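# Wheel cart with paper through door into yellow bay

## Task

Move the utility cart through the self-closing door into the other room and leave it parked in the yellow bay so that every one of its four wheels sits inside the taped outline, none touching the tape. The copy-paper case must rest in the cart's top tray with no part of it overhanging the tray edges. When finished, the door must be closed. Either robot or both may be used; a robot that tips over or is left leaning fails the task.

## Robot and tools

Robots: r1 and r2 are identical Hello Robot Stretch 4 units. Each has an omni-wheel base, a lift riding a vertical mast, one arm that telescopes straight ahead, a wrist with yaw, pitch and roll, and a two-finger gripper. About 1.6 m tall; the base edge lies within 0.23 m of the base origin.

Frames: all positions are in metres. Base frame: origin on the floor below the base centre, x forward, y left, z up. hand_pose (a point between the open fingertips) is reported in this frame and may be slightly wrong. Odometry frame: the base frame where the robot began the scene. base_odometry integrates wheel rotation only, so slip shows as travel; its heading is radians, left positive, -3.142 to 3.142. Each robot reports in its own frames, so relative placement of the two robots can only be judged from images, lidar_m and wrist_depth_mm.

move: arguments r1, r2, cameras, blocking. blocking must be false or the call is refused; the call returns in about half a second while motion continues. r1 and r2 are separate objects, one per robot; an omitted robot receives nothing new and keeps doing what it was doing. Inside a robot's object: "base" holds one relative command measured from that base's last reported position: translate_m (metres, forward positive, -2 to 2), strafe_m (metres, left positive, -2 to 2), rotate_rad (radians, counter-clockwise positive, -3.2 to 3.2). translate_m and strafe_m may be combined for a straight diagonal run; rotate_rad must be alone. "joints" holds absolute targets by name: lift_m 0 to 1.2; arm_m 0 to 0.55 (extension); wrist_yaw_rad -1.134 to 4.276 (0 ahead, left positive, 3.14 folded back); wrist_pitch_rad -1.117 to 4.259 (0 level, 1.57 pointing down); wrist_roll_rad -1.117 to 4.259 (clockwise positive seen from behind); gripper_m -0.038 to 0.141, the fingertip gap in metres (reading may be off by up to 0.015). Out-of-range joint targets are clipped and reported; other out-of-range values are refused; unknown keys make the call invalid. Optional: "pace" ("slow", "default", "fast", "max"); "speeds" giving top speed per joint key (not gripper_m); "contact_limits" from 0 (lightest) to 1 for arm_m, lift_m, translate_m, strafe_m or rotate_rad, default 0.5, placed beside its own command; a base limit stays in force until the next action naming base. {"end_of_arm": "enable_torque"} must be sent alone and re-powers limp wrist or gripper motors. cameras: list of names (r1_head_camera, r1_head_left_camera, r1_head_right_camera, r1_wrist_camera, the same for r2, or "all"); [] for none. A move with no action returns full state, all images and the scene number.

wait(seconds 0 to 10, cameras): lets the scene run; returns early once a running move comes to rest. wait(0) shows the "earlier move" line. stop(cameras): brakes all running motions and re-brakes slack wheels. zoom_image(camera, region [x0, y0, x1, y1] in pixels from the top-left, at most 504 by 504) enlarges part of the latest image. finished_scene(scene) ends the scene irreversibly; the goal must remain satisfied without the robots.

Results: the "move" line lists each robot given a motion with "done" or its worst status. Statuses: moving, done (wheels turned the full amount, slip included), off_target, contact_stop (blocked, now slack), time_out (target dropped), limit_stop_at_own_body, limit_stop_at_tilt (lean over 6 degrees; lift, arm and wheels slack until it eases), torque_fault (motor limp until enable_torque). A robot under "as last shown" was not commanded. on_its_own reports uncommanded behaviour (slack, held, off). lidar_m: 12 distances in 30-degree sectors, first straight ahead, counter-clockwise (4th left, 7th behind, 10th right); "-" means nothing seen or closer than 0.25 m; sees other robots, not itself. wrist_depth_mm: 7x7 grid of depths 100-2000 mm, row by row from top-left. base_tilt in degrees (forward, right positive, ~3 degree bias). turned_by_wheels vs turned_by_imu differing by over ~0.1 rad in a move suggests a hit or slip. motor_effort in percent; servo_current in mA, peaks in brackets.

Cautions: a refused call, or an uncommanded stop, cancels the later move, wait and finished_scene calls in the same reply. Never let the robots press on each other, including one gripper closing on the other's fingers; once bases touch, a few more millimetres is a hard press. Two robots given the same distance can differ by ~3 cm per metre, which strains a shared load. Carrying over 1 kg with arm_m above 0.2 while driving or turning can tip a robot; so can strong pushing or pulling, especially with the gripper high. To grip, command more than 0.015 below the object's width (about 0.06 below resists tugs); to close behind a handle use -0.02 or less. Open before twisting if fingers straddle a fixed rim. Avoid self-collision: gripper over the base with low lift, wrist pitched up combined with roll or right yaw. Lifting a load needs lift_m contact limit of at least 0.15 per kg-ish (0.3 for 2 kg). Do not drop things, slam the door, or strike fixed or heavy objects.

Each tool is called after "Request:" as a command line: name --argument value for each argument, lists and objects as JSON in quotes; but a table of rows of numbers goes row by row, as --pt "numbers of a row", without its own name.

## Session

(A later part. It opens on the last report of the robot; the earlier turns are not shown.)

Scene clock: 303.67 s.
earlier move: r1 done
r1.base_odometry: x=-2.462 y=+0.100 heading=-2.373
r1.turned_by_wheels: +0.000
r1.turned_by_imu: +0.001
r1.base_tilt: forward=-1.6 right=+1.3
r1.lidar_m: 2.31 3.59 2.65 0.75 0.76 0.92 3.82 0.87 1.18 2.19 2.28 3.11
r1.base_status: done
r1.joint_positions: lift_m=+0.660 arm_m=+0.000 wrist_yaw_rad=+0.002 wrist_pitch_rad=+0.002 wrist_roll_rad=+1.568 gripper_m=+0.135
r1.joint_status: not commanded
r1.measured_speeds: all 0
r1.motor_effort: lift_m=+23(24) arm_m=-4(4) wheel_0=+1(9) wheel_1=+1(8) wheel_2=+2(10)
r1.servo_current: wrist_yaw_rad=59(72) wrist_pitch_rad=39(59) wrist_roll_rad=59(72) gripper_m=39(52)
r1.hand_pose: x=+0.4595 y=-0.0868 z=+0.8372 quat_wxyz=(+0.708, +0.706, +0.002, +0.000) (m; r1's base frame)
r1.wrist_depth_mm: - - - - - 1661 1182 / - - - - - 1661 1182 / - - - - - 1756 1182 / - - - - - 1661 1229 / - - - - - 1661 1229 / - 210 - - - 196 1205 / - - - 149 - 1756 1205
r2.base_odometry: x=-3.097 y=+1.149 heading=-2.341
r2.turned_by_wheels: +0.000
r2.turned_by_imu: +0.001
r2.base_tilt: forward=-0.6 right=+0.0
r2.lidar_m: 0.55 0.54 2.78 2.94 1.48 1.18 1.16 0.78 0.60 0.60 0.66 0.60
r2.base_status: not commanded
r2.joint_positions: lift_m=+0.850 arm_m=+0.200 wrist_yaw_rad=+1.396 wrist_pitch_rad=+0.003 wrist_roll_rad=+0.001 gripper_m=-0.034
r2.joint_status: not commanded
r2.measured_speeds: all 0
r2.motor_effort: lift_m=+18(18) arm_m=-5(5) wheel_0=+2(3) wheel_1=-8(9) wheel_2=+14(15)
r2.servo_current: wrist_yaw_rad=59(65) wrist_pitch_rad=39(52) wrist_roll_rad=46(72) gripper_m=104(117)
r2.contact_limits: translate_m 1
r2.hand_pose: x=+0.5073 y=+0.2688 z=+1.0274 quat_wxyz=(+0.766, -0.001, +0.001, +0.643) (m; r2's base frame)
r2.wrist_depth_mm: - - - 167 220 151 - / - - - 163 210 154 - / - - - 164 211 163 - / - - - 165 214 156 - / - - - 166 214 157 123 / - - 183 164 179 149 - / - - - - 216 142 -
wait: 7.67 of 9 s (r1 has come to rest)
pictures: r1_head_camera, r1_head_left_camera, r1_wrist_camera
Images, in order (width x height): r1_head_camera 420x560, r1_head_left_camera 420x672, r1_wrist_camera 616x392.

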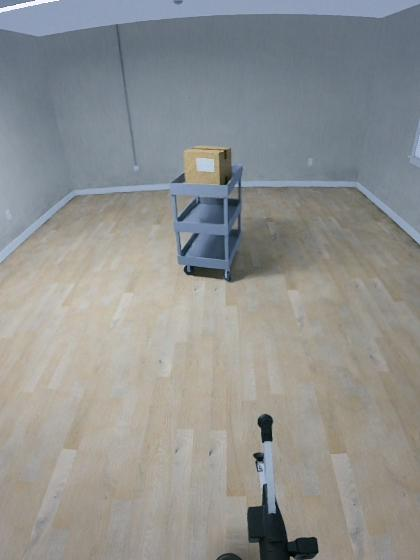

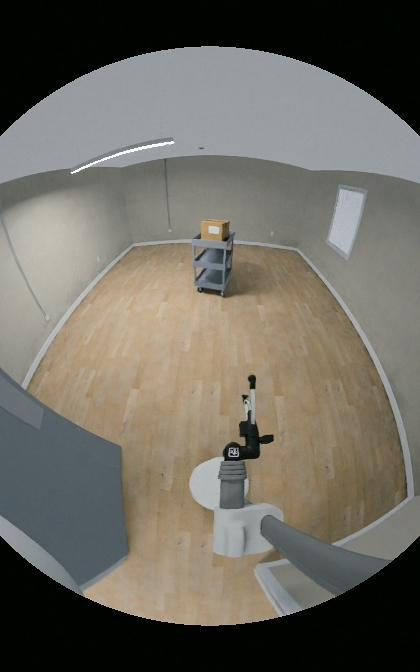

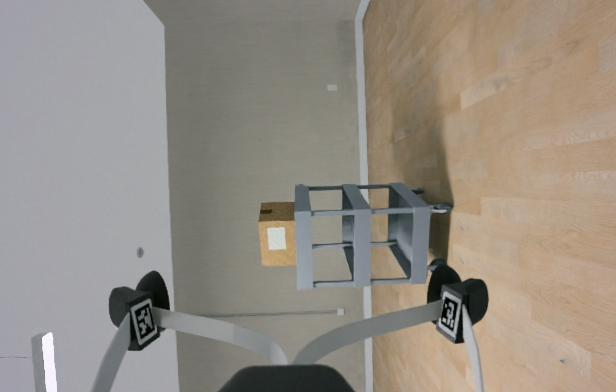

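Request:
move --r1 '{"base":{"translate_m":1.72,"strafe_m":0.13}}' --blocking false

Request:
wait --seconds 8 --cameras '["r1_head_camera","r1_wrist_camera"]'

Scene clock: 311.87 s.
move: r1 moving
r1.base_odometry: x=-2.483 y=+0.076 heading=-2.373
r1.turned_by_wheels: +0.000
r1.turned_by_imu: +0.000
r1.base_tilt: forward=-1.6 right=+1.3
r1.lidar_m: 2.29 3.60 2.65 0.75 0.76 0.96 3.87 0.88 1.19 2.19 2.25 3.10
r1.base_status: translate_m moving; strafe_m moving
r1.joint_positions: lift_m=+0.660 arm_m=+0.000 wrist_yaw_rad=+0.002 wrist_pitch_rad=+0.002 wrist_roll_rad=+1.568 gripper_m=+0.135
r1.joint_status: not commanded
r1.measured_speeds: translate_m=+0.122 strafe_m=+0.008 rotate_rad=-0.001 lift_m=+0.000 arm_m=+0.000 wrist_yaw_rad=+0.000 wrist_pitch_rad=+0.000 wrist_roll_rad=+0.000
r1.motor_effort: lift_m=+23(24) arm_m=-4(4) wheel_0=+4(8) wheel_1=+6(10) wheel_2=-8(9)
r1.servo_current: wrist_yaw_rad=72(72) wrist_pitch_rad=46(46) wrist_roll_rad=52(59) gripper_m=39(46)
r1.hand_pose: x=+0.4595 y=-0.0868 z=+0.8372 quat_wxyz=(+0.708, +0.706, +0.002, +0.000) (m; r1's base frame)
r1.wrist_depth_mm: - - - - - 1661 1138 / - - - - - 1661 1182 / - - - - - 1661 1182 / - - - - - 1756 1182 / - - - - - 1708 1182 / - 210 - - - 197 1229 / - - - 149 - 1808 1229
r2: as last shown
r2.turned_by_imu: +0.000
r2.base_tilt: forward=-0.7 right=+0.0
r2.lidar_m: 0.56 0.53 2.80 2.93 1.46 1.19 1.16 0.76 0.60 0.60 0.67 0.59
r2.motor_effort: lift_m=+18(18) arm_m=-5(5) wheel_0=+2(2) wheel_1=-8(8) wheel_2=+14(15)
r2.servo_current: wrist_yaw_rad=52(52) wrist_pitch_rad=46(46) wrist_roll_rad=39(52) gripper_m=104(111)
r2.contact_limits: translate_m 1
r2.wrist_depth_mm: - - - 167 220 152 - / - - - 163 209 154 - / - - - 163 212 163 - / - - - 165 213 156 - / - - - 166 214 157 123 / - - 183 164 179 149 - / - - - - 216 141 -
pictures: none

Scene clock: 318.60 s.
earlier move: r1 done
r1.base_odometry: x=-3.608 y=-1.190 heading=-2.373
r1.turned_by_wheels: +0.000
r1.turned_by_imu: +0.001
r1.base_tilt: forward=-1.6 right=+1.3
r1.lidar_m: 0.59 0.70 2.50 2.40 2.50 1.63 2.33 2.63 2.41 2.33 2.40 0.64
r1.base_status: done
r1.joint_positions: lift_m=+0.660 arm_m=+0.000 wrist_yaw_rad=+0.002 wrist_pitch_rad=+0.002 wrist_roll_rad=+1.568 gripper_m=+0.135
r1.joint_status: not commanded
r1.measured_speeds: all 0
r1.motor_effort: lift_m=+23(24) arm_m=-4(4) wheel_0=+1(8) wheel_1=+3(10) wheel_2=+0(10)
r1.servo_current: wrist_yaw_rad=33(72) wrist_pitch_rad=39(59) wrist_roll_rad=39(65) gripper_m=39(52)
r1.hand_pose: x=+0.4595 y=-0.0868 z=+0.8372 quat_wxyz=(+0.708, +0.706, +0.002, +0.000) (m; r1's base frame)
r1.wrist_depth_mm: - - - - - 1618 1205 / - - - - - 1661 1160 / - - - 597 - 1499 - / - - 569 377 379 382 384 / - 530 521 387 - - - / - 209 554 402 191 194 - / - - 621 142 - 750 -
r2.base_odometry: x=-3.097 y=+1.149 heading=-2.341
r2.turned_by_wheels: +0.000
r2.turned_by_imu: +0.001
r2.base_tilt: forward=-0.6 right=+0.0
r2.lidar_m: 0.53 0.53 2.08 2.91 1.47 1.18 1.17 0.77 0.62 0.60 0.67 0.58
r2.base_status: not commanded
r2.joint_positions: lift_m=+0.850 arm_m=+0.200 wrist_yaw_rad=+1.396 wrist_pitch_rad=+0.003 wrist_roll_rad=+0.001 gripper_m=-0.034
r2.joint_status: not commanded
r2.measured_speeds: all 0
r2.motor_effort: lift_m=+18(18) arm_m=-5(6) wheel_0=+2(3) wheel_1=-8(9) wheel_2=+14(15)
r2.servo_current: wrist_yaw_rad=46(65) wrist_pitch_rad=46(52) wrist_roll_rad=39(65) gripper_m=111(111)
r2.contact_limits: translate_m 1
r2.hand_pose: x=+0.5073 y=+0.2688 z=+1.0274 quat_wxyz=(+0.766, -0.001, +0.001, +0.643) (m; r2's base frame)
r2.wrist_depth_mm: - - - 167 219 151 - / - - - 163 209 154 - / - - - 164 211 163 - / - - - 165 213 156 - / - - - 166 214 156 123 / - - 183 164 179 149 - / - - - - 216 141 -
wait: 6.73 of 8 s (r1 has come to rest)
pictures: r1_head_camera, r1_wrist_camera
Images, in order (width x height): r1_head_camera 420x560, r1_wrist_camera 616x392.

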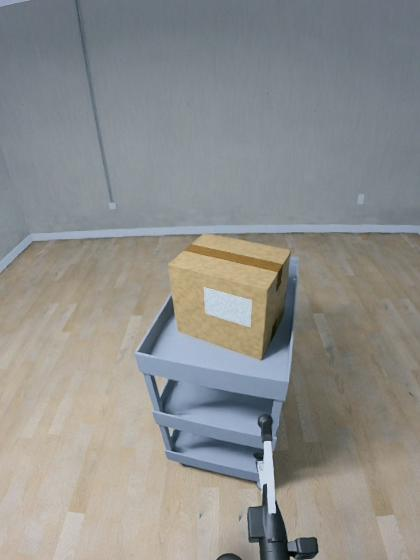

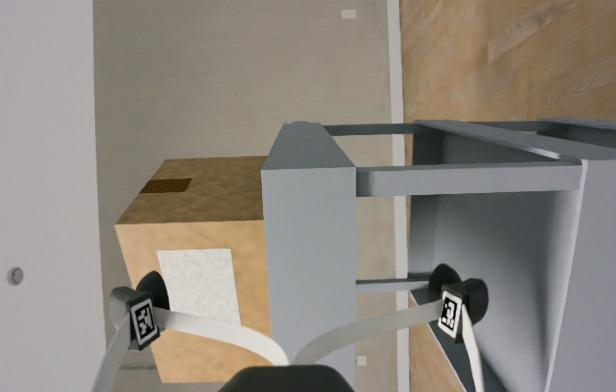

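Request:
move --r1 '{"base":{"strafe_m":0.13}}' --blocking false

Request:
wait --seconds 2

Request:
move --r1 '{"base":{"translate_m":0.19},"pace":"slow"}' --blocking false

Request:
wait --seconds 3 --cameras '["r1_wrist_camera"]'

Scene clock: 326.90 s.
move: r1 moving
r1.base_odometry: x=-3.583 y=-1.216 heading=-2.373
r1.turned_by_wheels: +0.000
r1.turned_by_imu: +0.000
r1.base_tilt: forward=-1.6 right=+1.3
r1.lidar_m: 0.61 0.70 2.45 2.36 2.46 1.63 2.24 2.65 2.47 2.36 2.48 0.61
r1.base_status: strafe_m moving
r1.joint_positions: lift_m=+0.660 arm_m=+0.000 wrist_yaw_rad=+0.002 wrist_pitch_rad=+0.002 wrist_roll_rad=+1.568 gripper_m=+0.135
r1.joint_status: not commanded
r1.measured_speeds: translate_m=+0.000 strafe_m=+0.139 rotate_rad=+0.001 lift_m=+0.000 arm_m=+0.000 wrist_yaw_rad=+0.000 wrist_pitch_rad=+0.000 wrist_roll_rad=+0.000
r1.motor_effort: lift_m=+23(23) arm_m=-4(4) wheel_0=-10(11) wheel_1=+10(11) wheel_2=+2(2)
r1.servo_current: wrist_yaw_rad=46(65) wrist_pitch_rad=39(46) wrist_roll_rad=52(59) gripper_m=39(46)
r1.hand_pose: x=+0.4595 y=-0.0868 z=+0.8372 quat_wxyz=(+0.708, +0.706, +0.002, +0.000) (m; r1's base frame)
r1.wrist_depth_mm: - - - - - 1708 1182 / - - - - - 1708 1205 / - - - 375 387 387 382 / - 597 517 382 - - - / - 549 535 397 - - - / - 210 569 413 210 193 - / - - 627 142 - 788 -
r2: as last shown
r2.turned_by_imu: +0.000
r2.lidar_m: 0.55 0.50 2.05 2.92 1.49 1.19 1.16 0.77 0.60 0.60 0.68 0.60
r2.motor_effort: lift_m=+18(18) arm_m=-5(5) wheel_0=+2(2) wheel_1=-8(8) wheel_2=+15(15)
r2.servo_current: wrist_yaw_rad=52(52) wrist_pitch_rad=46(46) wrist_roll_rad=39(59) gripper_m=104(111)
r2.contact_limits: translate_m 1
r2.wrist_depth_mm: - - - 167 220 151 - / - - - 163 209 154 - / - - - 163 211 163 - / - - - 165 214 156 - / - - - 166 214 157 123 / - - 184 165 179 149 - / - - - - 216 142 -
pictures: none

Scene clock: 328.03 s.
earlier move: r1 done
r1.base_odometry: x=-3.517 y=-1.283 heading=-2.373
r1.turned_by_wheels: +0.000
r1.turned_by_imu: +0.000
r1.base_tilt: forward=-1.6 right=+1.3
r1.lidar_m: 0.64 3.20 2.35 2.26 2.38 1.58 2.00 2.61 2.58 2.47 2.57 0.64
r1.base_status: done
r1.joint_positions: lift_m=+0.660 arm_m=+0.000 wrist_yaw_rad=+0.002 wrist_pitch_rad=+0.002 wrist_roll_rad=+1.568 gripper_m=+0.135
r1.joint_status: not commanded
r1.measured_speeds: all 0
r1.motor_effort: lift_m=+23(23) arm_m=-3(4) wheel_0=-2(11) wheel_1=+1(11) wheel_2=+0(2)
r1.servo_current: wrist_yaw_rad=72(72) wrist_pitch_rad=39(52) wrist_roll_rad=52(65) gripper_m=46(52)
r1.hand_pose: x=+0.4595 y=-0.0868 z=+0.8372 quat_wxyz=(+0.708, +0.706, +0.002, +0.000) (m; r1's base frame)
r1.wrist_depth_mm: - - - - - 1366 1078 / - - - 377 - 387 - / - 525 521 392 - - - / - 559 554 410 - - - / - - 585 424 - - - / - 210 627 436 - 194 - / - - - 142 - 1756 -
r2.base_odometry: x=-3.097 y=+1.149 heading=-2.341
r2.turned_by_wheels: +0.000
r2.turned_by_imu: +0.000
r2.base_tilt: forward=-0.7 right=+0.1
r2.lidar_m: 0.56 0.50 2.01 2.91 1.45 1.19 1.15 0.79 0.62 0.60 0.68 0.62
r2.base_status: not commanded
r2.joint_positions: lift_m=+0.850 arm_m=+0.200 wrist_yaw_rad=+1.396 wrist_pitch_rad=+0.003 wrist_roll_rad=+0.001 gripper_m=-0.034
r2.joint_status: not commanded
r2.measured_speeds: all 0
r2.motor_effort: lift_m=+18(18) arm_m=-5(5) wheel_0=+2(3) wheel_1=-8(8) wheel_2=+14(15)
r2.servo_current: wrist_yaw_rad=39(59) wrist_pitch_rad=46(46) wrist_roll_rad=52(59) gripper_m=104(111)
r2.contact_limits: translate_m 1
r2.hand_pose: x=+0.5073 y=+0.2688 z=+1.0274 quat_wxyz=(+0.766, -0.001, +0.001, +0.643) (m; r2's base frame)
r2.wrist_depth_mm: - - - 166 220 151 - / - - - 163 209 154 - / - - - 163 212 163 - / - - - 165 213 156 - / - - - 167 214 157 123 / - - 184 164 180 149 - / - - - - 215 141 -
wait: 1.13 of 2 s (r1 has come to rest)
pictures: none

Scene clock: 328.53 s.
move: r1 moving
r1.base_odometry: x=-3.526 y=-1.292 heading=-2.372
r1.turned_by_wheels: +0.000
r1.turned_by_imu: +0.000
r1.base_tilt: forward=-1.6 right=+1.3
r1.lidar_m: 0.62 3.21 2.36 2.28 2.35 1.61 1.98 2.63 2.56 2.46 2.58 0.61
r1.base_status: translate_m moving
r1.joint_positions: lift_m=+0.660 arm_m=+0.000 wrist_yaw_rad=+0.002 wrist_pitch_rad=+0.002 wrist_roll_rad=+1.568 gripper_m=+0.135
r1.joint_status: not commanded
r1.measured_speeds: translate_m=+0.048 strafe_m=+0.000 rotate_rad=-0.003 lift_m=+0.000 arm_m=+0.000 wrist_yaw_rad=+0.000 wrist_pitch_rad=+0.000 wrist_roll_rad=+0.000
r1.motor_effort: lift_m=+23(23) arm_m=-3(4) wheel_0=+7(8) wheel_1=+6(7) wheel_2=-6(6)
r1.servo_current: wrist_yaw_rad=59(72) wrist_pitch_rad=46(46) wrist_roll_rad=52(72) gripper_m=46(46)
r1.hand_pose: x=+0.4595 y=-0.0868 z=+0.8372 quat_wxyz=(+0.708, +0.706, +0.002, +0.000) (m; r1's base frame)
r1.wrist_depth_mm: - - - - - 1397 1042 / - - - 368 960 389 - / - 512 500 382 - - - / - 554 539 397 - - - / - - 580 410 - - - / - 210 615 430 - 194 - / - - - 142 - 1756 -
r2: as last shown
r2.base_tilt: forward=-0.6 right=+0.0
r2.lidar_m: 0.56 0.55 2.01 2.94 1.47 1.18 1.16 0.76 0.62 0.61 0.68 0.59
r2.motor_effort: lift_m=+18(18) arm_m=-5(5) wheel_0=+2(2) wheel_1=-8(9) wheel_2=+14(15)
r2.servo_current: wrist_yaw_rad=52(59) wrist_pitch_rad=39(46) wrist_roll_rad=39(52) gripper_m=104(104)
r2.contact_limits: translate_m 1
r2.wrist_depth_mm: - - - 167 220 151 - / - - - 163 210 154 - / - - - 163 211 163 - / - - - 165 213 156 - / - - - 166 215 157 123 / - - 183 164 179 149 - / - - - - 216 141 -
pictures: none

Scene clock: 331.23 s.
earlier move: r1 done
r1.base_odometry: x=-3.654 y=-1.415 heading=-2.372
r1.turned_by_wheels: +0.000
r1.turned_by_imu: +0.000
r1.base_tilt: forward=-1.6 right=+1.3
r1.lidar_m: 0.46 0.52 2.35 2.26 2.35 1.76 2.10 2.83 2.54 2.47 2.55 0.45
r1.base_status: done
r1.joint_positions: lift_m=+0.660 arm_m=+0.000 wrist_yaw_rad=+0.002 wrist_pitch_rad=+0.002 wrist_roll_rad=+1.568 gripper_m=+0.135
r1.joint_status: not commanded
r1.measured_speeds: all 0
r1.motor_effort: lift_m=+23(24) arm_m=-4(4) wheel_0=+4(8) wheel_1=+3(7) wheel_2=-1(7)
r1.servo_current: wrist_yaw_rad=39(72) wrist_pitch_rad=46(52) wrist_roll_rad=46(72) gripper_m=46(52)
r1.hand_pose: x=+0.4595 y=-0.0868 z=+0.8372 quat_wxyz=(+0.708, +0.706, +0.002, +0.000) (m; r1's base frame)
r1.wrist_depth_mm: - - - 196 196 1921 - / 329 322 317 203 205 778 - / 334 334 329 211 213 798 - / 370 362 357 217 220 - - / - 387 382 226 228 - - / - 200 236 236 209 194 - / - - - 142 - 1708 -
r2.base_odometry: x=-3.097 y=+1.149 heading=-2.341
r2.turned_by_wheels: +0.000
r2.turned_by_imu: +0.000
r2.base_tilt: forward=-0.6 right=+0.1
r2.lidar_m: 0.57 0.53 2.17 2.91 1.45 1.19 1.16 0.78 0.61 0.60 0.66 0.59
r2.base_status: not commanded
r2.joint_positions: lift_m=+0.850 arm_m=+0.200 wrist_yaw_rad=+1.396 wrist_pitch_rad=+0.003 wrist_roll_rad=+0.001 gripper_m=-0.034
r2.joint_status: not commanded
r2.measured_speeds: all 0
r2.motor_effort: lift_m=+18(18) arm_m=-5(5) wheel_0=+2(2) wheel_1=-8(9) wheel_2=+14(15)
r2.servo_current: wrist_yaw_rad=59(59) wrist_pitch_rad=46(52) wrist_roll_rad=39(59) gripper_m=104(111)
r2.contact_limits: translate_m 1
r2.hand_pose: x=+0.5073 y=+0.2688 z=+1.0274 quat_wxyz=(+0.766, -0.001, +0.001, +0.643) (m; r2's base frame)
r2.wrist_depth_mm: - - - 167 220 152 - / - - - 163 208 154 - / - - - 163 211 163 - / - - - 165 213 157 - / - - - 166 215 157 123 / - - 183 165 179 150 - / - - - - 216 141 -
wait: 2.70 of 3 s (r1 has come to rest)
pictures: r1_wrist_camera
Images, in order (width x height): r1_wrist_camera 616x392.

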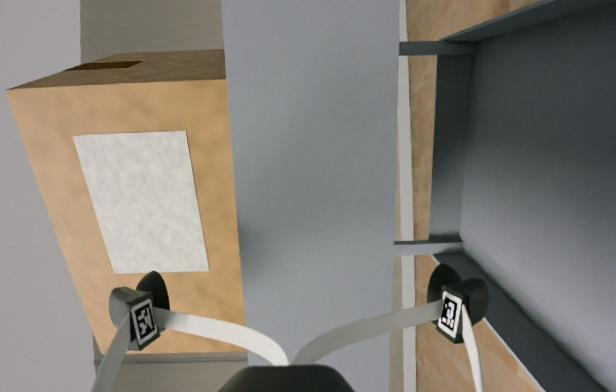

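Request:
move --r1 '{"base":{"translate_m":0.028},"pace":"slow"}' --blocking false

Request:
wait --seconds 1.2

Request:
move --r1 '{"joints":{"gripper_m":-0.01}}' --blocking false

Request:
wait --seconds 2 --cameras '["r1_wrist_camera","r1_head_camera"]'

Request:
move --r1 '{"base":{"translate_m":-1.9,"strafe_m":-0.12},"contact_limits":{"translate_m":0.8}}' --blocking false

Request:
wait --seconds 9 --cameras '["r1_head_camera","r1_head_left_camera","r2_head_left_camera"]'

Scene clock: 351.80 s.
move: r1 moving
r1.base_odometry: x=-3.663 y=-1.424 heading=-2.372
r1.turned_by_wheels: +0.000
r1.turned_by_imu: +0.000
r1.base_tilt: forward=-1.6 right=+1.3
r1.lidar_m: 0.44 0.53 2.35 2.26 2.36 1.78 2.09 2.84 2.57 2.46 2.55 0.45
r1.base_status: translate_m moving
r1.joint_positions: lift_m=+0.660 arm_m=+0.000 wrist_yaw_rad=+0.002 wrist_pitch_rad=+0.002 wrist_roll_rad=+1.568 gripper_m=+0.135
r1.joint_status: not commanded
r1.measured_speeds: translate_m=+0.050 strafe_m=+0.000 rotate_rad=+0.001 lift_m=+0.000 arm_m=+0.000 wrist_yaw_rad=+0.000 wrist_pitch_rad=+0.000 wrist_roll_rad=+0.000
r1.motor_effort: lift_m=+23(24) arm_m=-3(4) wheel_0=+3(6) wheel_1=+5(7) wheel_2=-7(7)
r1.servo_current: wrist_yaw_rad=59(65) wrist_pitch_rad=39(52) wrist_roll_rad=52(59) gripper_m=46(52)
r1.hand_pose: x=+0.4595 y=-0.0868 z=+0.8372 quat_wxyz=(+0.708, +0.706, +0.002, +0.000) (m; r1's base frame)
r1.wrist_depth_mm: - - 187 185 186 1921 - / 312 314 310 193 193 788 - / 322 325 317 199 200 809 - / 351 347 345 206 207 809 - / - 377 373 215 216 - - / - 209 397 222 211 194 - / - - - 148 235 1756 -
r2: as last shown
r2.base_tilt: forward=-0.6 right=+0.0
r2.lidar_m: 0.56 0.54 2.17 2.91 1.48 1.18 1.16 0.75 0.60 0.61 0.66 0.60
r2.motor_effort: lift_m=+18(18) arm_m=-5(5) wheel_0=+2(3) wheel_1=-8(9) wheel_2=+14(15)
r2.servo_current: wrist_yaw_rad=52(59) wrist_pitch_rad=46(46) wrist_roll_rad=46(52) gripper_m=104(111)
r2.contact_limits: translate_m 1
r2.wrist_depth_mm: - - - 167 220 152 - / - - - 163 210 154 - / - - - 163 212 163 - / - - - 165 213 156 - / - - - 166 214 156 123 / - - 183 164 179 149 - / - - - - 216 141 -
pictures: none

Scene clock: 352.63 s.
earlier move: r1 done
r1.base_odometry: x=-3.674 y=-1.435 heading=-2.372
r1.turned_by_wheels: +0.000
r1.turned_by_imu: +0.000
r1.base_tilt: forward=-1.6 right=+1.3
r1.lidar_m: 0.40 0.50 2.35 2.24 2.36 1.81 2.09 2.86 2.55 2.46 2.57 0.43
r1.base_status: done
r1.joint_positions: lift_m=+0.660 arm_m=+0.000 wrist_yaw_rad=+0.002 wrist_pitch_rad=+0.002 wrist_roll_rad=+1.568 gripper_m=+0.135
r1.joint_status: not commanded
r1.measured_speeds: all 0
r1.motor_effort: lift_m=+23(24) arm_m=-3(4) wheel_0=+4(6) wheel_1=+4(7) wheel_2=-1(7)
r1.servo_current: wrist_yaw_rad=52(78) wrist_pitch_rad=46(52) wrist_roll_rad=46(59) gripper_m=46(52)
r1.hand_pose: x=+0.4595 y=-0.0868 z=+0.8372 quat_wxyz=(+0.708, +0.706, +0.002, +0.000) (m; r1's base frame)
r1.wrist_depth_mm: - - 172 170 172 - - / 296 294 289 178 178 750 - / 307 310 185 183 183 798 - / 332 332 327 190 191 809 - / 370 357 351 198 200 798 - / - 210 206 207 204 194 - / - 421 421 149 216 1756 -
r2.base_odometry: x=-3.097 y=+1.149 heading=-2.341
r2.turned_by_wheels: +0.000
r2.turned_by_imu: +0.000
r2.base_tilt: forward=-0.6 right=+0.0
r2.lidar_m: 0.54 0.51 2.18 2.94 1.49 1.17 1.16 0.77 0.61 0.61 0.64 0.60
r2.base_status: not commanded
r2.joint_positions: lift_m=+0.850 arm_m=+0.200 wrist_yaw_rad=+1.396 wrist_pitch_rad=+0.003 wrist_roll_rad=+0.001 gripper_m=-0.034
r2.joint_status: not commanded
r2.measured_speeds: all 0
r2.motor_effort: lift_m=+18(18) arm_m=-5(5) wheel_0=+2(3) wheel_1=-8(9) wheel_2=+14(15)
r2.servo_current: wrist_yaw_rad=52(65) wrist_pitch_rad=33(46) wrist_roll_rad=33(59) gripper_m=98(111)
r2.contact_limits: translate_m 1
r2.hand_pose: x=+0.5073 y=+0.2688 z=+1.0274 quat_wxyz=(+0.766, -0.001, +0.001, +0.643) (m; r2's base frame)
r2.wrist_depth_mm: - - - 167 220 152 - / - - - 163 209 154 - / - - - 164 211 163 - / - - - 165 213 156 - / - - - 167 213 157 123 / - - 183 165 179 149 - / - - - - 216 142 -
wait: 0.83 of 1.2 s (r1 has come to rest)
pictures: none

Scene clock: 353.13 s.
move: r1 moving
r1.base_odometry: x=-3.674 y=-1.435 heading=-2.372
r1.turned_by_wheels: +0.000
r1.turned_by_imu: +0.000
r1.base_tilt: forward=-1.6 right=+1.2
r1.lidar_m: 0.42 0.51 2.36 2.27 2.37 1.78 2.08 2.86 2.55 2.46 2.55 0.42
r1.base_status: not commanded
r1.joint_positions: lift_m=+0.660 arm_m=+0.000 wrist_yaw_rad=+0.002 wrist_pitch_rad=+0.002 wrist_roll_rad=+1.568 gripper_m=+0.123
r1.joint_status: gripper_m moving
r1.measured_speeds: all 0
r1.motor_effort: lift_m=+23(23) arm_m=-3(4) wheel_0=+5(5) wheel_1=+4(4) wheel_2=-2(2)
r1.servo_current: wrist_yaw_rad=33(78) wrist_pitch_rad=52(52) wrist_roll_rad=46(65) gripper_m=91(91)
r1.hand_pose: x=+0.4595 y=-0.0868 z=+0.8372 quat_wxyz=(+0.708, +0.706, +0.002, +0.000) (m; r1's base frame)
r1.wrist_depth_mm: - - 173 170 172 - - / 294 294 287 178 178 759 - / 307 309 186 183 184 798 - / 329 334 327 190 191 831 - / 368 357 351 197 200 809 - / - 377 206 206 204 186 - / - 415 - 147 216 1756 -
r2: as last shown
r2.base_tilt: forward=-0.6 right=+0.1
r2.lidar_m: 0.55 0.54 2.19 2.92 1.45 1.18 1.17 0.79 0.61 0.60 0.68 0.60
r2.motor_effort: lift_m=+18(18) arm_m=-5(5) wheel_0=+2(2) wheel_1=-8(8) wheel_2=+14(15)
r2.servo_current: wrist_yaw_rad=46(59) wrist_pitch_rad=46(46) wrist_roll_rad=46(65) gripper_m=104(111)
r2.contact_limits: translate_m 1
r2.wrist_depth_mm: - - - 167 220 151 - / - - - 163 209 154 - / - - - 164 211 163 - / - - - 165 213 156 - / - - - 166 215 156 123 / - - 183 164 179 149 - / - - - - 216 141 -
pictures: none

Scene clock: 354.93 s.
earlier move: r1 done
r1.base_odometry: x=-3.674 y=-1.435 heading=-2.372
r1.turned_by_wheels: +0.000
r1.turned_by_imu: +0.000
r1.base_tilt: forward=-1.6 right=+1.3
r1.lidar_m: 0.40 0.50 2.36 2.26 2.37 1.80 2.12 2.87 2.54 2.45 2.56 0.41
r1.base_status: not commanded
r1.joint_positions: lift_m=+0.660 arm_m=+0.000 wrist_yaw_rad=+0.002 wrist_pitch_rad=+0.013 wrist_roll_rad=+1.568 gripper_m=-0.008
r1.joint_status: all done
r1.measured_speeds: all 0
r1.motor_effort: lift_m=+23(24) arm_m=-4(4) wheel_0=+2(5) wheel_1=+2(4) wheel_2=+3(3)
r1.servo_current: wrist_yaw_rad=46(78) wrist_pitch_rad=72(78) wrist_roll_rad=39(65) gripper_m=111(325)
r1.hand_pose: x=+0.4595 y=-0.0868 z=+0.8340 quat_wxyz=(+0.708, +0.706, +0.005, -0.004) (m; r1's base frame)
r1.wrist_depth_mm: - - 158 159 160 - - / 276 277 162 164 166 741 - / 291 294 169 171 171 - - / 314 314 176 176 178 798 - / 336 340 182 182 185 - - / 370 362 186 190 189 166 - / - 155 198 195 172 1430 -
r2.base_odometry: x=-3.097 y=+1.149 heading=-2.341
r2.turned_by_wheels: +0.000
r2.turned_by_imu: +0.000
r2.base_tilt: forward=-0.6 right=+0.1
r2.lidar_m: 0.55 0.54 2.19 2.91 1.47 1.19 1.14 0.79 0.62 0.59 0.68 0.59
r2.base_status: not commanded
r2.joint_positions: lift_m=+0.850 arm_m=+0.200 wrist_yaw_rad=+1.396 wrist_pitch_rad=+0.003 wrist_roll_rad=+0.001 gripper_m=-0.034
r2.joint_status: not commanded
r2.measured_speeds: all 0
r2.motor_effort: lift_m=+18(18) arm_m=-5(5) wheel_0=+2(3) wheel_1=-8(9) wheel_2=+14(15)
r2.servo_current: wrist_yaw_rad=59(59) wrist_pitch_rad=39(46) wrist_roll_rad=39(65) gripper_m=104(111)
r2.contact_limits: translate_m 1
r2.hand_pose: x=+0.5073 y=+0.2688 z=+1.0274 quat_wxyz=(+0.766, -0.001, +0.001, +0.643) (m; r2's base frame)
r2.wrist_depth_mm: - - - 167 220 151 - / - - - 163 209 154 - / - - - 164 211 163 - / - - - 165 213 156 - / - - - 166 214 157 123 / - - 184 164 179 148 - / - - - - 216 141 -
wait: 1.80 of 2 s (r1 has come to rest)
pictures: r1_head_camera, r1_wrist_camera
Images, in order (width x height): r1_head_camera 420x560, r1_wrist_camera 616x392.

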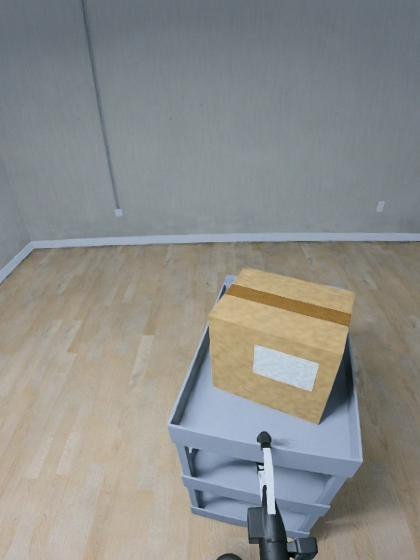

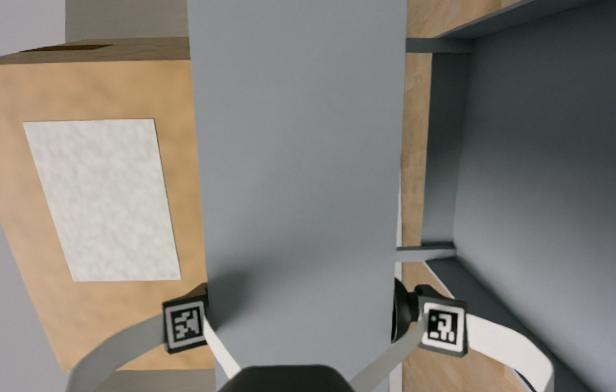

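Scene clock: 355.43 s.
move: r1 moving
r1.base_odometry: x=-3.653 y=-1.412 heading=-2.371
r1.turned_by_wheels: +0.000
r1.turned_by_imu: +0.001
r1.base_tilt: forward=-1.5 right=+1.3
r1.lidar_m: 0.41 0.49 2.38 2.27 2.38 1.76 2.09 2.82 2.56 2.47 2.56 0.42
r1.base_status: translate_m moving; strafe_m moving
r1.joint_positions: lift_m=+0.660 arm_m=+0.000 wrist_yaw_rad=+0.003 wrist_pitch_rad=+0.013 wrist_roll_rad=+1.568 gripper_m=-0.008
r1.joint_status: not commanded
r1.measured_speeds: translate_m=-0.120 strafe_m=-0.006 rotate_rad=+0.005 lift_m=+0.000 arm_m=+0.000 wrist_yaw_rad=+0.009 wrist_pitch_rad=+0.000 wrist_roll_rad=+0.000
r1.motor_effort: lift_m=+23(23) arm_m=-3(4) wheel_0=-7(11) wheel_1=-10(10) wheel_2=+19(19)
r1.servo_current: wrist_yaw_rad=52(72) wrist_pitch_rad=72(72) wrist_roll_rad=46(65) gripper_m=124(124)
r1.contact_limits: translate_m 0.8
r1.hand_pose: x=+0.4595 y=-0.0865 z=+0.8340 quat_wxyz=(+0.708, +0.706, +0.006, -0.004) (m; r1's base frame)
r1.wrist_depth_mm: - - 158 159 160 - - / 277 276 163 164 166 741 - / 290 293 170 170 172 - - / 312 314 176 177 178 809 - / 336 340 182 182 186 - - / 368 364 187 191 190 165 - / - 162 199 196 172 1397 -
r2: as last shown
r2.base_tilt: forward=-0.6 right=+0.0
r2.lidar_m: 0.56 0.52 2.17 2.91 1.48 1.17 1.15 0.76 0.61 0.58 0.69 0.60
r2.motor_effort: lift_m=+18(18) arm_m=-5(5) wheel_0=+2(2) wheel_1=-8(8) wheel_2=+15(15)
r2.servo_current: wrist_yaw_rad=52(65) wrist_pitch_rad=46(52) wrist_roll_rad=46(52) gripper_m=111(111)
r2.contact_limits: translate_m 1
r2.wrist_depth_mm: - - - 167 220 151 - / - - - 163 209 154 - / - - - 164 211 163 - / - - - 165 213 156 - / - - - 166 215 157 123 / - - 183 164 179 149 - / - - - - 216 142 -
pictures: none

Scene clock: 362.77 s.
earlier move: r1 done
r1.base_odometry: x=-2.394 y=-0.026 heading=-2.372
r1.turned_by_wheels: -0.001
r1.turned_by_imu: +0.008
r1.base_tilt: forward=-1.6 right=+1.3
r1.lidar_m: 0.28 0.25 2.50 0.64 0.64 0.82 3.87 0.95 1.24 2.31 2.39 0.51
r1.base_status: done
r1.joint_positions: lift_m=+0.660 arm_m=+0.000 wrist_yaw_rad=+0.005 wrist_pitch_rad=+0.013 wrist_roll_rad=+1.570 gripper_m=-0.008
r1.joint_status: not commanded
r1.measured_speeds: all 0
r1.motor_effort: lift_m=+23(24) arm_m=-3(4) wheel_0=-3(11) wheel_1=-2(10) wheel_2=+1(19)
r1.servo_current: wrist_yaw_rad=65(78) wrist_pitch_rad=72(85) wrist_roll_rad=65(72) gripper_m=104(124)
r1.contact_limits: translate_m 0.8
r1.hand_pose: x=+0.4597 y=-0.0860 z=+0.8340 quat_wxyz=(+0.707, +0.707, +0.006, -0.003) (m; r1's base frame)
r1.wrist_depth_mm: - - - - - 1576 1098 / - - - 325 340 342 1042 / - - - 277 - 1537 424 / - - - 240 - 1661 - / - 355 347 211 217 1808 - / 325 329 189 189 186 167 - / 307 161 174 175 171 162 -
r2.base_odometry: x=-3.097 y=+1.149 heading=-2.341
r2.turned_by_wheels: +0.000
r2.turned_by_imu: +0.001
r2.base_tilt: forward=-0.6 right=+0.0
r2.lidar_m: 0.56 0.54 5.26 2.95 1.47 1.17 1.17 0.76 0.61 0.59 0.66 0.60
r2.base_status: not commanded
r2.joint_positions: lift_m=+0.850 arm_m=+0.200 wrist_yaw_rad=+1.396 wrist_pitch_rad=+0.003 wrist_roll_rad=+0.001 gripper_m=-0.034
r2.joint_status: not commanded
r2.measured_speeds: all 0
r2.motor_effort: lift_m=+18(18) arm_m=-5(5) wheel_0=+2(2) wheel_1=-8(9) wheel_2=+14(15)
r2.servo_current: wrist_yaw_rad=59(72) wrist_pitch_rad=39(52) wrist_roll_rad=39(65) gripper_m=98(111)
r2.contact_limits: translate_m 1
r2.hand_pose: x=+0.5073 y=+0.2688 z=+1.0274 quat_wxyz=(+0.766, -0.001, +0.001, +0.643) (m; r2's base frame)
r2.wrist_depth_mm: - - - 167 220 152 - / - - - 163 209 154 - / - - - 163 211 163 - / - - - 164 213 156 - / - - - 166 215 157 123 / - - 183 164 179 149 - / - - - - 216 142 -
wait: 7.33 of 9 s (r1 has come to rest)
pictures: r1_head_camera, r1_head_left_camera, r2_head_left_camera
Images, in order (width x height): r1_head_camera 420x560, r1_head_left_camera 420x672, r2_head_left_camera 420x672.

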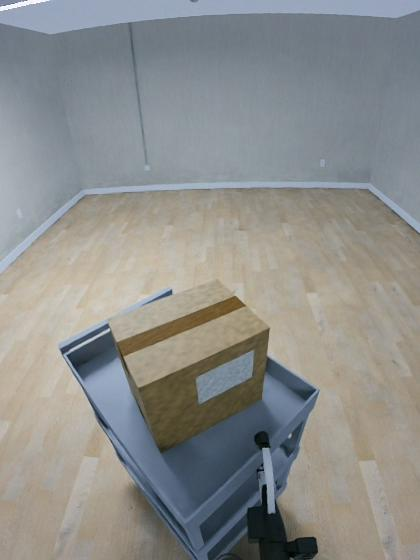

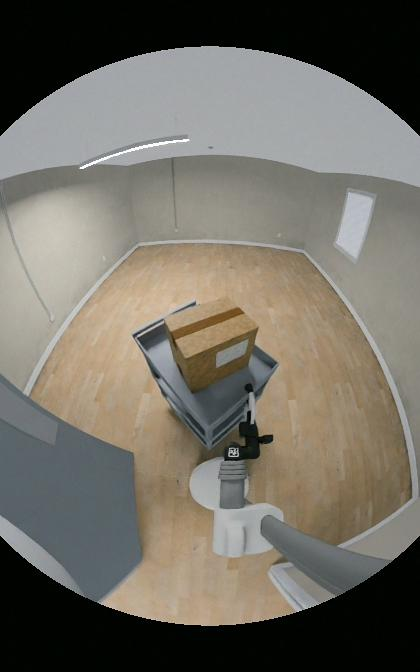

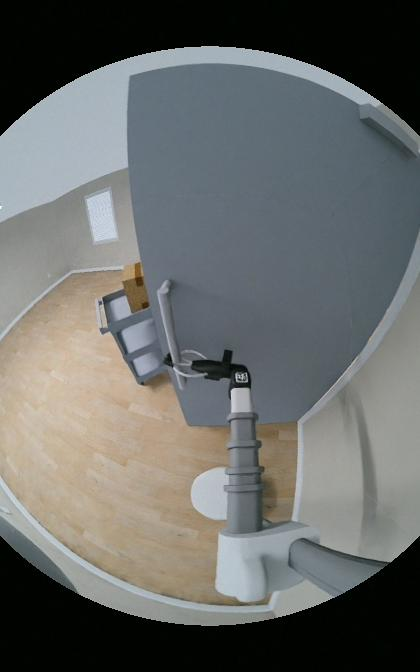

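Request:
move --r1 '{"base":{"translate_m":-0.5,"strafe_m":0.1},"contact_limits":{"translate_m":0.8}}' --blocking false

Request:
wait --seconds 3.5 --cameras '["r1_head_camera","r1_head_left_camera"]'

Scene clock: 379.63 s.
move: r1 moving
r1.base_odometry: x=-2.367 y=-0.008 heading=-2.372
r1.turned_by_wheels: +0.000
r1.turned_by_imu: +0.000
r1.base_tilt: forward=-1.6 right=+1.3
r1.lidar_m: 0.27 0.26 0.72 0.62 0.64 0.81 3.83 0.92 1.17 2.33 2.42 0.48
r1.base_status: translate_m moving; strafe_m moving
r1.joint_positions: lift_m=+0.660 arm_m=+0.000 wrist_yaw_rad=+0.005 wrist_pitch_rad=+0.013 wrist_roll_rad=+1.570 gripper_m=-0.008
r1.joint_status: not commanded
r1.measured_speeds: translate_m=-0.123 strafe_m=+0.026 rotate_rad=+0.000 lift_m=+0.000 arm_m=+0.000 wrist_yaw_rad=+0.000 wrist_pitch_rad=+0.000 wrist_roll_rad=+0.000
r1.motor_effort: lift_m=+23(23) arm_m=-3(4) wheel_0=-9(9) wheel_1=-3(7) wheel_2=+12(14)
r1.servo_current: wrist_yaw_rad=59(59) wrist_pitch_rad=72(72) wrist_roll_rad=46(65) gripper_m=104(111)
r1.contact_limits: translate_m 0.8
r1.hand_pose: x=+0.4597 y=-0.0860 z=+0.8340 quat_wxyz=(+0.707, +0.707, +0.006, -0.003) (m; r1's base frame)
r1.wrist_depth_mm: - - - - - 1576 1118 / - - - 310 330 336 342 / - - - 267 - 1618 1205 / - - - 236 - 1661 - / 349 353 342 209 214 1921 - / 325 329 189 189 187 166 - / 306 161 176 175 172 162 -
r2: as last shown
r2.turned_by_imu: +0.000
r2.lidar_m: 0.55 0.53 5.26 2.92 1.48 1.17 1.15 0.76 0.62 0.60 0.66 0.59
r2.motor_effort: lift_m=+18(18) arm_m=-5(5) wheel_0=+2(2) wheel_1=-8(8) wheel_2=+14(15)
r2.servo_current: wrist_yaw_rad=46(59) wrist_pitch_rad=46(46) wrist_roll_rad=52(59) gripper_m=104(111)
r2.contact_limits: translate_m 1
r2.wrist_depth_mm: - - - 167 220 151 - / - - - 163 209 154 - / - - - 164 212 163 - / - - - 164 213 156 - / - - - 166 214 157 123 / - - 183 164 179 149 - / - - - - 216 141 -
pictures: none

Scene clock: 382.30 s.
earlier move: r1 done
r1.base_odometry: x=-1.965 y=+0.250 heading=-2.372
r1.turned_by_wheels: +0.000
r1.turned_by_imu: +0.000
r1.base_tilt: forward=-1.6 right=+1.3
r1.lidar_m: 0.35 0.32 0.52 0.46 0.46 3.39 3.30 3.44 0.62 1.51 2.52 0.44
r1.base_status: done
r1.joint_positions: lift_m=+0.660 arm_m=+0.000 wrist_yaw_rad=+0.001 wrist_pitch_rad=+0.013 wrist_roll_rad=+1.570 gripper_m=-0.008
r1.joint_status: not commanded
r1.measured_speeds: all 0
r1.motor_effort: lift_m=+23(23) arm_m=-3(4) wheel_0=-3(12) wheel_1=-2(8) wheel_2=-1(14)
r1.servo_current: wrist_yaw_rad=52(72) wrist_pitch_rad=65(78) wrist_roll_rad=46(65) gripper_m=98(111)
r1.contact_limits: translate_m 0.8
r1.hand_pose: x=+0.4594 y=-0.0870 z=+0.8340 quat_wxyz=(+0.707, +0.707, +0.005, -0.004) (m; r1's base frame)
r1.wrist_depth_mm: - - - 245 264 270 279 / - - - 231 - 1618 1138 / - - - 217 - 1661 - / 330 334 209 206 209 1863 - / 327 325 198 195 199 - - / 315 319 185 186 189 166 - / 312 162 179 178 177 165 -
r2.base_odometry: x=-3.097 y=+1.149 heading=-2.341
r2.turned_by_wheels: +0.000
r2.turned_by_imu: +0.000
r2.base_tilt: forward=-0.6 right=+0.1
r2.lidar_m: 0.56 0.53 5.24 2.93 1.48 1.17 1.16 0.77 0.60 0.61 0.70 0.58
r2.base_status: not commanded
r2.joint_positions: lift_m=+0.850 arm_m=+0.200 wrist_yaw_rad=+1.396 wrist_pitch_rad=+0.003 wrist_roll_rad=+0.001 gripper_m=-0.034
r2.joint_status: not commanded
r2.measured_speeds: all 0
r2.motor_effort: lift_m=+18(18) arm_m=-5(5) wheel_0=+2(2) wheel_1=-8(9) wheel_2=+15(15)
r2.servo_current: wrist_yaw_rad=59(65) wrist_pitch_rad=39(46) wrist_roll_rad=39(59) gripper_m=104(111)
r2.contact_limits: translate_m 1
r2.hand_pose: x=+0.5073 y=+0.2688 z=+1.0274 quat_wxyz=(+0.766, -0.001, +0.001, +0.643) (m; r2's base frame)
r2.wrist_depth_mm: - - - 167 220 152 - / - - - 163 209 154 - / - - - 164 211 163 - / - - - 165 213 156 - / - - - 166 215 157 123 / - - 183 165 179 149 - / - - - - 216 142 -
wait: 2.67 of 3.5 s (r1 has come to rest)
pictures: r1_head_camera, r1_head_left_camera
Images, in order (width x height): r1_head_camera 420x560, r1_head_left_camera 420x672.

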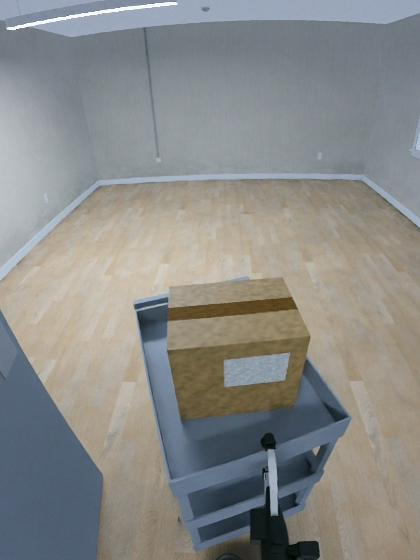

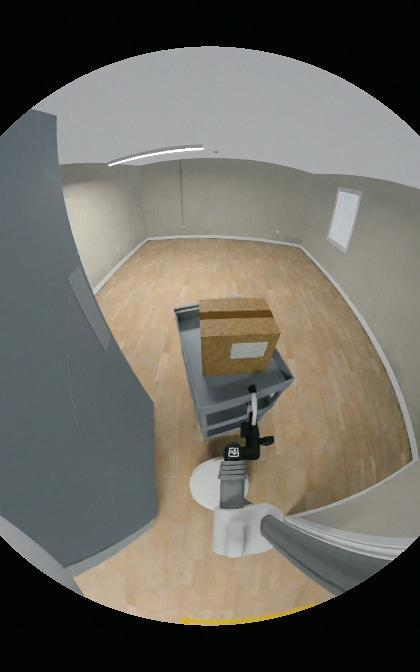

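Request:
move --r1 '{"base":{"translate_m":-0.5,"strafe_m":-0.06},"contact_limits":{"translate_m":0.8}}' --blocking false

Request:
wait --seconds 3.5 --cameras '["r1_head_camera","r1_head_left_camera"]'

Scene clock: 387.27 s.
move: r1 moving
r1.base_odometry: x=-1.945 y=+0.275 heading=-2.373
r1.turned_by_wheels: +0.000
r1.turned_by_imu: +0.000
r1.base_tilt: forward=-1.6 right=+1.2
r1.lidar_m: 0.35 0.37 0.50 0.46 0.45 3.37 3.28 3.44 0.63 1.38 2.49 0.44
r1.base_status: translate_m moving; strafe_m moving
r1.joint_positions: lift_m=+0.660 arm_m=+0.000 wrist_yaw_rad=+0.001 wrist_pitch_rad=+0.013 wrist_roll_rad=+1.570 gripper_m=-0.008
r1.joint_status: not commanded
r1.measured_speeds: translate_m=-0.123 strafe_m=-0.015 rotate_rad=-0.006 lift_m=+0.000 arm_m=+0.000 wrist_yaw_rad=+0.000 wrist_pitch_rad=+0.000 wrist_roll_rad=+0.000
r1.motor_effort: lift_m=+23(24) arm_m=-3(4) wheel_0=-6(9) wheel_1=-6(10) wheel_2=+11(12)
r1.servo_current: wrist_yaw_rad=52(65) wrist_pitch_rad=72(78) wrist_roll_rad=39(59) gripper_m=98(104)
r1.contact_limits: translate_m 0.8
r1.hand_pose: x=+0.4594 y=-0.0870 z=+0.8340 quat_wxyz=(+0.707, +0.707, +0.005, -0.004) (m; r1's base frame)
r1.wrist_depth_mm: - - - 234 258 270 1025 / - - - 222 - 1618 1160 / - - 332 211 215 1708 - / 325 329 204 200 203 - - / 322 325 195 193 195 - - / 317 319 183 185 186 164 - / 314 161 179 178 179 164 -
r2: as last shown
r2.base_tilt: forward=-0.7 right=+0.0
r2.lidar_m: 0.56 0.53 5.25 2.89 1.44 1.19 1.17 0.76 0.60 0.61 0.68 0.59
r2.motor_effort: lift_m=+18(18) arm_m=-5(5) wheel_0=+2(2) wheel_1=-8(9) wheel_2=+14(15)
r2.servo_current: wrist_yaw_rad=39(59) wrist_pitch_rad=46(46) wrist_roll_rad=39(59) gripper_m=104(111)
r2.contact_limits: translate_m 1
r2.wrist_depth_mm: - - - 167 220 152 - / - - - 163 208 154 - / - - - 164 211 163 - / - - - 165 213 156 - / - - - 166 214 157 123 / - - 184 164 179 149 - / - - - - 216 142 -
pictures: none

Scene clock: 389.93 s.
earlier move: r1 done
r1.base_odometry: x=-1.648 y=+0.641 heading=-2.372
r1.turned_by_wheels: +0.000
r1.turned_by_imu: +0.002
r1.base_tilt: forward=-1.6 right=+1.3
r1.lidar_m: 0.37 0.39 0.50 0.51 2.52 2.89 2.77 2.94 2.41 0.44 0.49 0.41
r1.base_status: done
r1.joint_positions: lift_m=+0.660 arm_m=+0.000 wrist_yaw_rad=+0.009 wrist_pitch_rad=+0.013 wrist_roll_rad=+1.570 gripper_m=-0.008
r1.joint_status: not commanded
r1.measured_speeds: all 0
r1.motor_effort: lift_m=+23(24) arm_m=+4(4) wheel_0=+0(9) wheel_1=+0(10) wheel_2=+0(19)
r1.servo_current: wrist_yaw_rad=72(78) wrist_pitch_rad=78(85) wrist_roll_rad=46(65) gripper_m=98(111)
r1.contact_limits: translate_m 0.8
r1.hand_pose: x=+0.4600 y=-0.0849 z=+0.8340 quat_wxyz=(+0.707, +0.707, +0.008, -0.002) (m; r1's base frame)
r1.wrist_depth_mm: - - 206 207 211 1618 1138 / - - 201 201 204 1618 1205 / 314 317 196 196 198 1708 - / 314 319 192 191 192 - - / 317 320 188 187 188 - - / 319 319 181 183 184 167 - / 320 167 178 179 179 165 -
r2.base_odometry: x=-3.097 y=+1.149 heading=-2.341
r2.turned_by_wheels: +0.000
r2.turned_by_imu: +0.000
r2.base_tilt: forward=-0.6 right=+0.0
r2.lidar_m: 0.56 0.54 5.21 2.92 1.45 1.16 1.16 0.78 0.62 0.58 0.68 0.56
r2.base_status: not commanded
r2.joint_positions: lift_m=+0.850 arm_m=+0.200 wrist_yaw_rad=+1.396 wrist_pitch_rad=+0.003 wrist_roll_rad=+0.001 gripper_m=-0.034
r2.joint_status: not commanded
r2.measured_speeds: all 0
r2.motor_effort: lift_m=+18(18) arm_m=-5(5) wheel_0=+2(2) wheel_1=-8(9) wheel_2=+14(15)
r2.servo_current: wrist_yaw_rad=39(59) wrist_pitch_rad=39(46) wrist_roll_rad=39(59) gripper_m=104(111)
r2.contact_limits: translate_m 1
r2.hand_pose: x=+0.5073 y=+0.2688 z=+1.0274 quat_wxyz=(+0.766, -0.001, +0.001, +0.643) (m; r2's base frame)
r2.wrist_depth_mm: - - - 167 220 152 - / - - - 163 208 154 - / - - - 164 211 163 - / - - - 165 213 156 - / - - - 167 215 157 123 / - - 184 164 179 148 - / - - - - 216 141 -
wait: 2.67 of 3.5 s (r1 has come to rest)
pictures: r1_head_camera, r1_head_left_camera
Images, in order (width x height): r1_head_camera 420x560, r1_head_left_camera 420x672.

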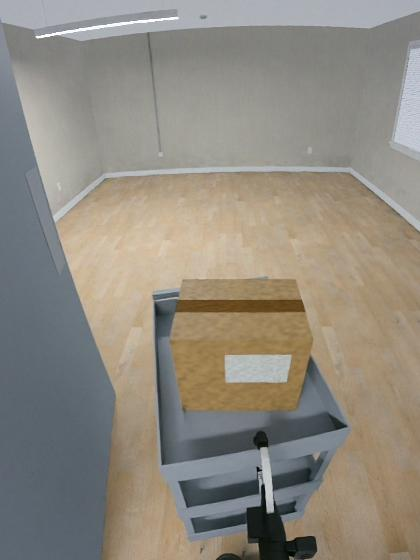

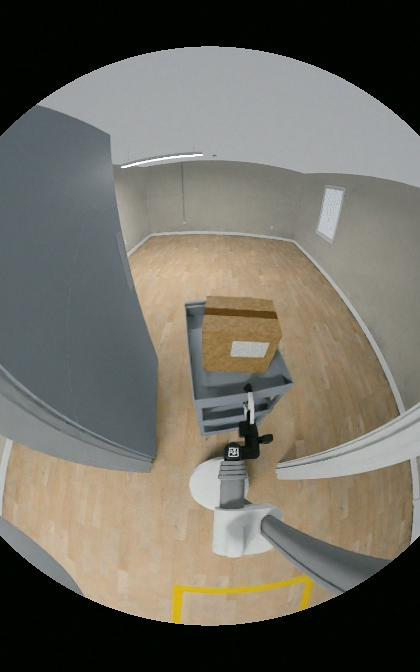

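Request:
move --r1 '{"base":{"translate_m":-1.15,"strafe_m":0.02},"contact_limits":{"translate_m":0.6}}' --blocking false

Request:
wait --seconds 6 --cameras '["r1_head_camera","r1_head_left_camera"]'

Scene clock: 396.83 s.
move: r1 moving
r1.base_odometry: x=-1.625 y=+0.662 heading=-2.373
r1.turned_by_wheels: +0.000
r1.turned_by_imu: +0.000
r1.base_tilt: forward=-1.5 right=+1.3
r1.lidar_m: 0.37 0.37 0.52 0.53 2.52 2.84 2.76 2.90 2.41 0.45 0.46 0.40
r1.base_status: translate_m moving; strafe_m moving
r1.joint_positions: lift_m=+0.660 arm_m=+0.000 wrist_yaw_rad=+0.009 wrist_pitch_rad=+0.013 wrist_roll_rad=+1.570 gripper_m=-0.008
r1.joint_status: not commanded
r1.measured_speeds: translate_m=-0.121 strafe_m=+0.001 rotate_rad=-0.001 lift_m=+0.000 arm_m=+0.000 wrist_yaw_rad=+0.000 wrist_pitch_rad=+0.000 wrist_roll_rad=+0.000
r1.motor_effort: lift_m=+23(24) arm_m=-4(5) wheel_0=-8(9) wheel_1=-6(8) wheel_2=+13(16)
r1.servo_current: wrist_yaw_rad=59(78) wrist_pitch_rad=65(85) wrist_roll_rad=46(59) gripper_m=91(104)
r1.contact_limits: translate_m 0.6
r1.hand_pose: x=+0.4601 y=-0.0849 z=+0.8340 quat_wxyz=(+0.707, +0.707, +0.008, -0.002) (m; r1's base frame)
r1.wrist_depth_mm: - - 206 205 209 1576 1138 / - - 200 200 202 1618 1205 / 312 317 195 196 197 1756 - / 312 317 191 190 193 - - / 317 319 187 186 188 - - / 319 320 181 182 184 164 - / 320 167 178 179 180 163 -
r2: as last shown
r2.base_tilt: forward=-0.6 right=+0.1
r2.lidar_m: 0.55 0.53 5.22 2.93 1.46 1.17 1.12 0.79 0.61 0.60 0.68 0.60
r2.servo_current: wrist_yaw_rad=65(65) wrist_pitch_rad=46(46) wrist_roll_rad=52(59) gripper_m=98(111)
r2.contact_limits: translate_m 1
r2.wrist_depth_mm: - - - 167 220 151 - / - - - 163 208 154 - / - - - 164 212 163 - / - - - 164 213 156 - / - - - 167 214 157 123 / - - 183 164 179 149 - / - - - - 216 142 -
pictures: none

Scene clock: 401.67 s.
earlier move: r1 done
r1.base_odometry: x=-0.807 y=+1.426 heading=-2.374
r1.turned_by_wheels: -0.001
r1.turned_by_imu: -0.005
r1.base_tilt: forward=-1.6 right=+1.3
r1.lidar_m: 0.38 0.49 1.66 2.40 2.28 1.69 1.64 1.72 2.39 2.31 1.62 0.39
r1.base_status: done
r1.joint_positions: lift_m=+0.660 arm_m=+0.000 wrist_yaw_rad=-0.004 wrist_pitch_rad=+0.013 wrist_roll_rad=+1.570 gripper_m=-0.008
r1.joint_status: not commanded
r1.measured_speeds: all 0
r1.motor_effort: lift_m=+23(24) arm_m=+4(5) wheel_0=-7(13) wheel_1=-3(9) wheel_2=-4(16)
r1.servo_current: wrist_yaw_rad=52(78) wrist_pitch_rad=72(85) wrist_roll_rad=39(72) gripper_m=98(104)
r1.contact_limits: translate_m 0.6
r1.hand_pose: x=+0.4589 y=-0.0885 z=+0.8340 quat_wxyz=(+0.707, +0.707, +0.003, -0.006) (m; r1's base frame)
r1.wrist_depth_mm: - - 150 151 153 - - / 265 268 154 155 157 - - / 283 285 160 161 162 750 - / 300 301 164 165 167 - - / 322 324 170 170 171 - - / 343 343 176 175 177 164 - / 377 161 180 180 181 1430 -
r2.base_odometry: x=-3.097 y=+1.149 heading=-2.341
r2.turned_by_wheels: +0.000
r2.turned_by_imu: +0.001
r2.base_tilt: forward=-0.6 right=+0.0
r2.lidar_m: 0.55 0.51 5.26 2.97 1.46 1.16 1.15 0.78 0.59 0.60 0.68 0.61
r2.base_status: not commanded
r2.joint_positions: lift_m=+0.850 arm_m=+0.200 wrist_yaw_rad=+1.396 wrist_pitch_rad=+0.003 wrist_roll_rad=+0.001 gripper_m=-0.034
r2.joint_status: not commanded
r2.measured_speeds: all 0
r2.motor_effort: lift_m=+18(18) arm_m=-5(5) wheel_0=+2(2) wheel_1=-8(9) wheel_2=+14(15)
r2.servo_current: wrist_yaw_rad=46(65) wrist_pitch_rad=46(46) wrist_roll_rad=52(65) gripper_m=104(111)
r2.contact_limits: translate_m 1
r2.hand_pose: x=+0.5073 y=+0.2688 z=+1.0274 quat_wxyz=(+0.766, -0.001, +0.001, +0.643) (m; r2's base frame)
r2.wrist_depth_mm: - - - 167 220 152 - / - - - 163 209 154 - / - - - 164 212 163 - / - - - 165 213 156 - / - - - 166 215 156 123 / - - 183 164 179 149 - / - - - - 216 141 -
wait: 4.83 of 6 s (r1 has come to rest)
pictures: r1_head_camera, r1_head_left_camera
Images, in order (width x height): r1_head_camera 420x560, r1_head_left_camera 420x672.

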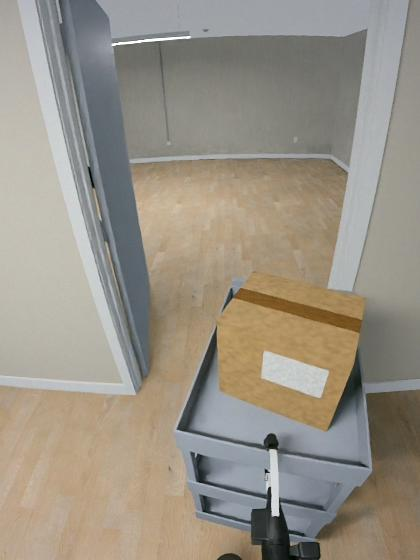

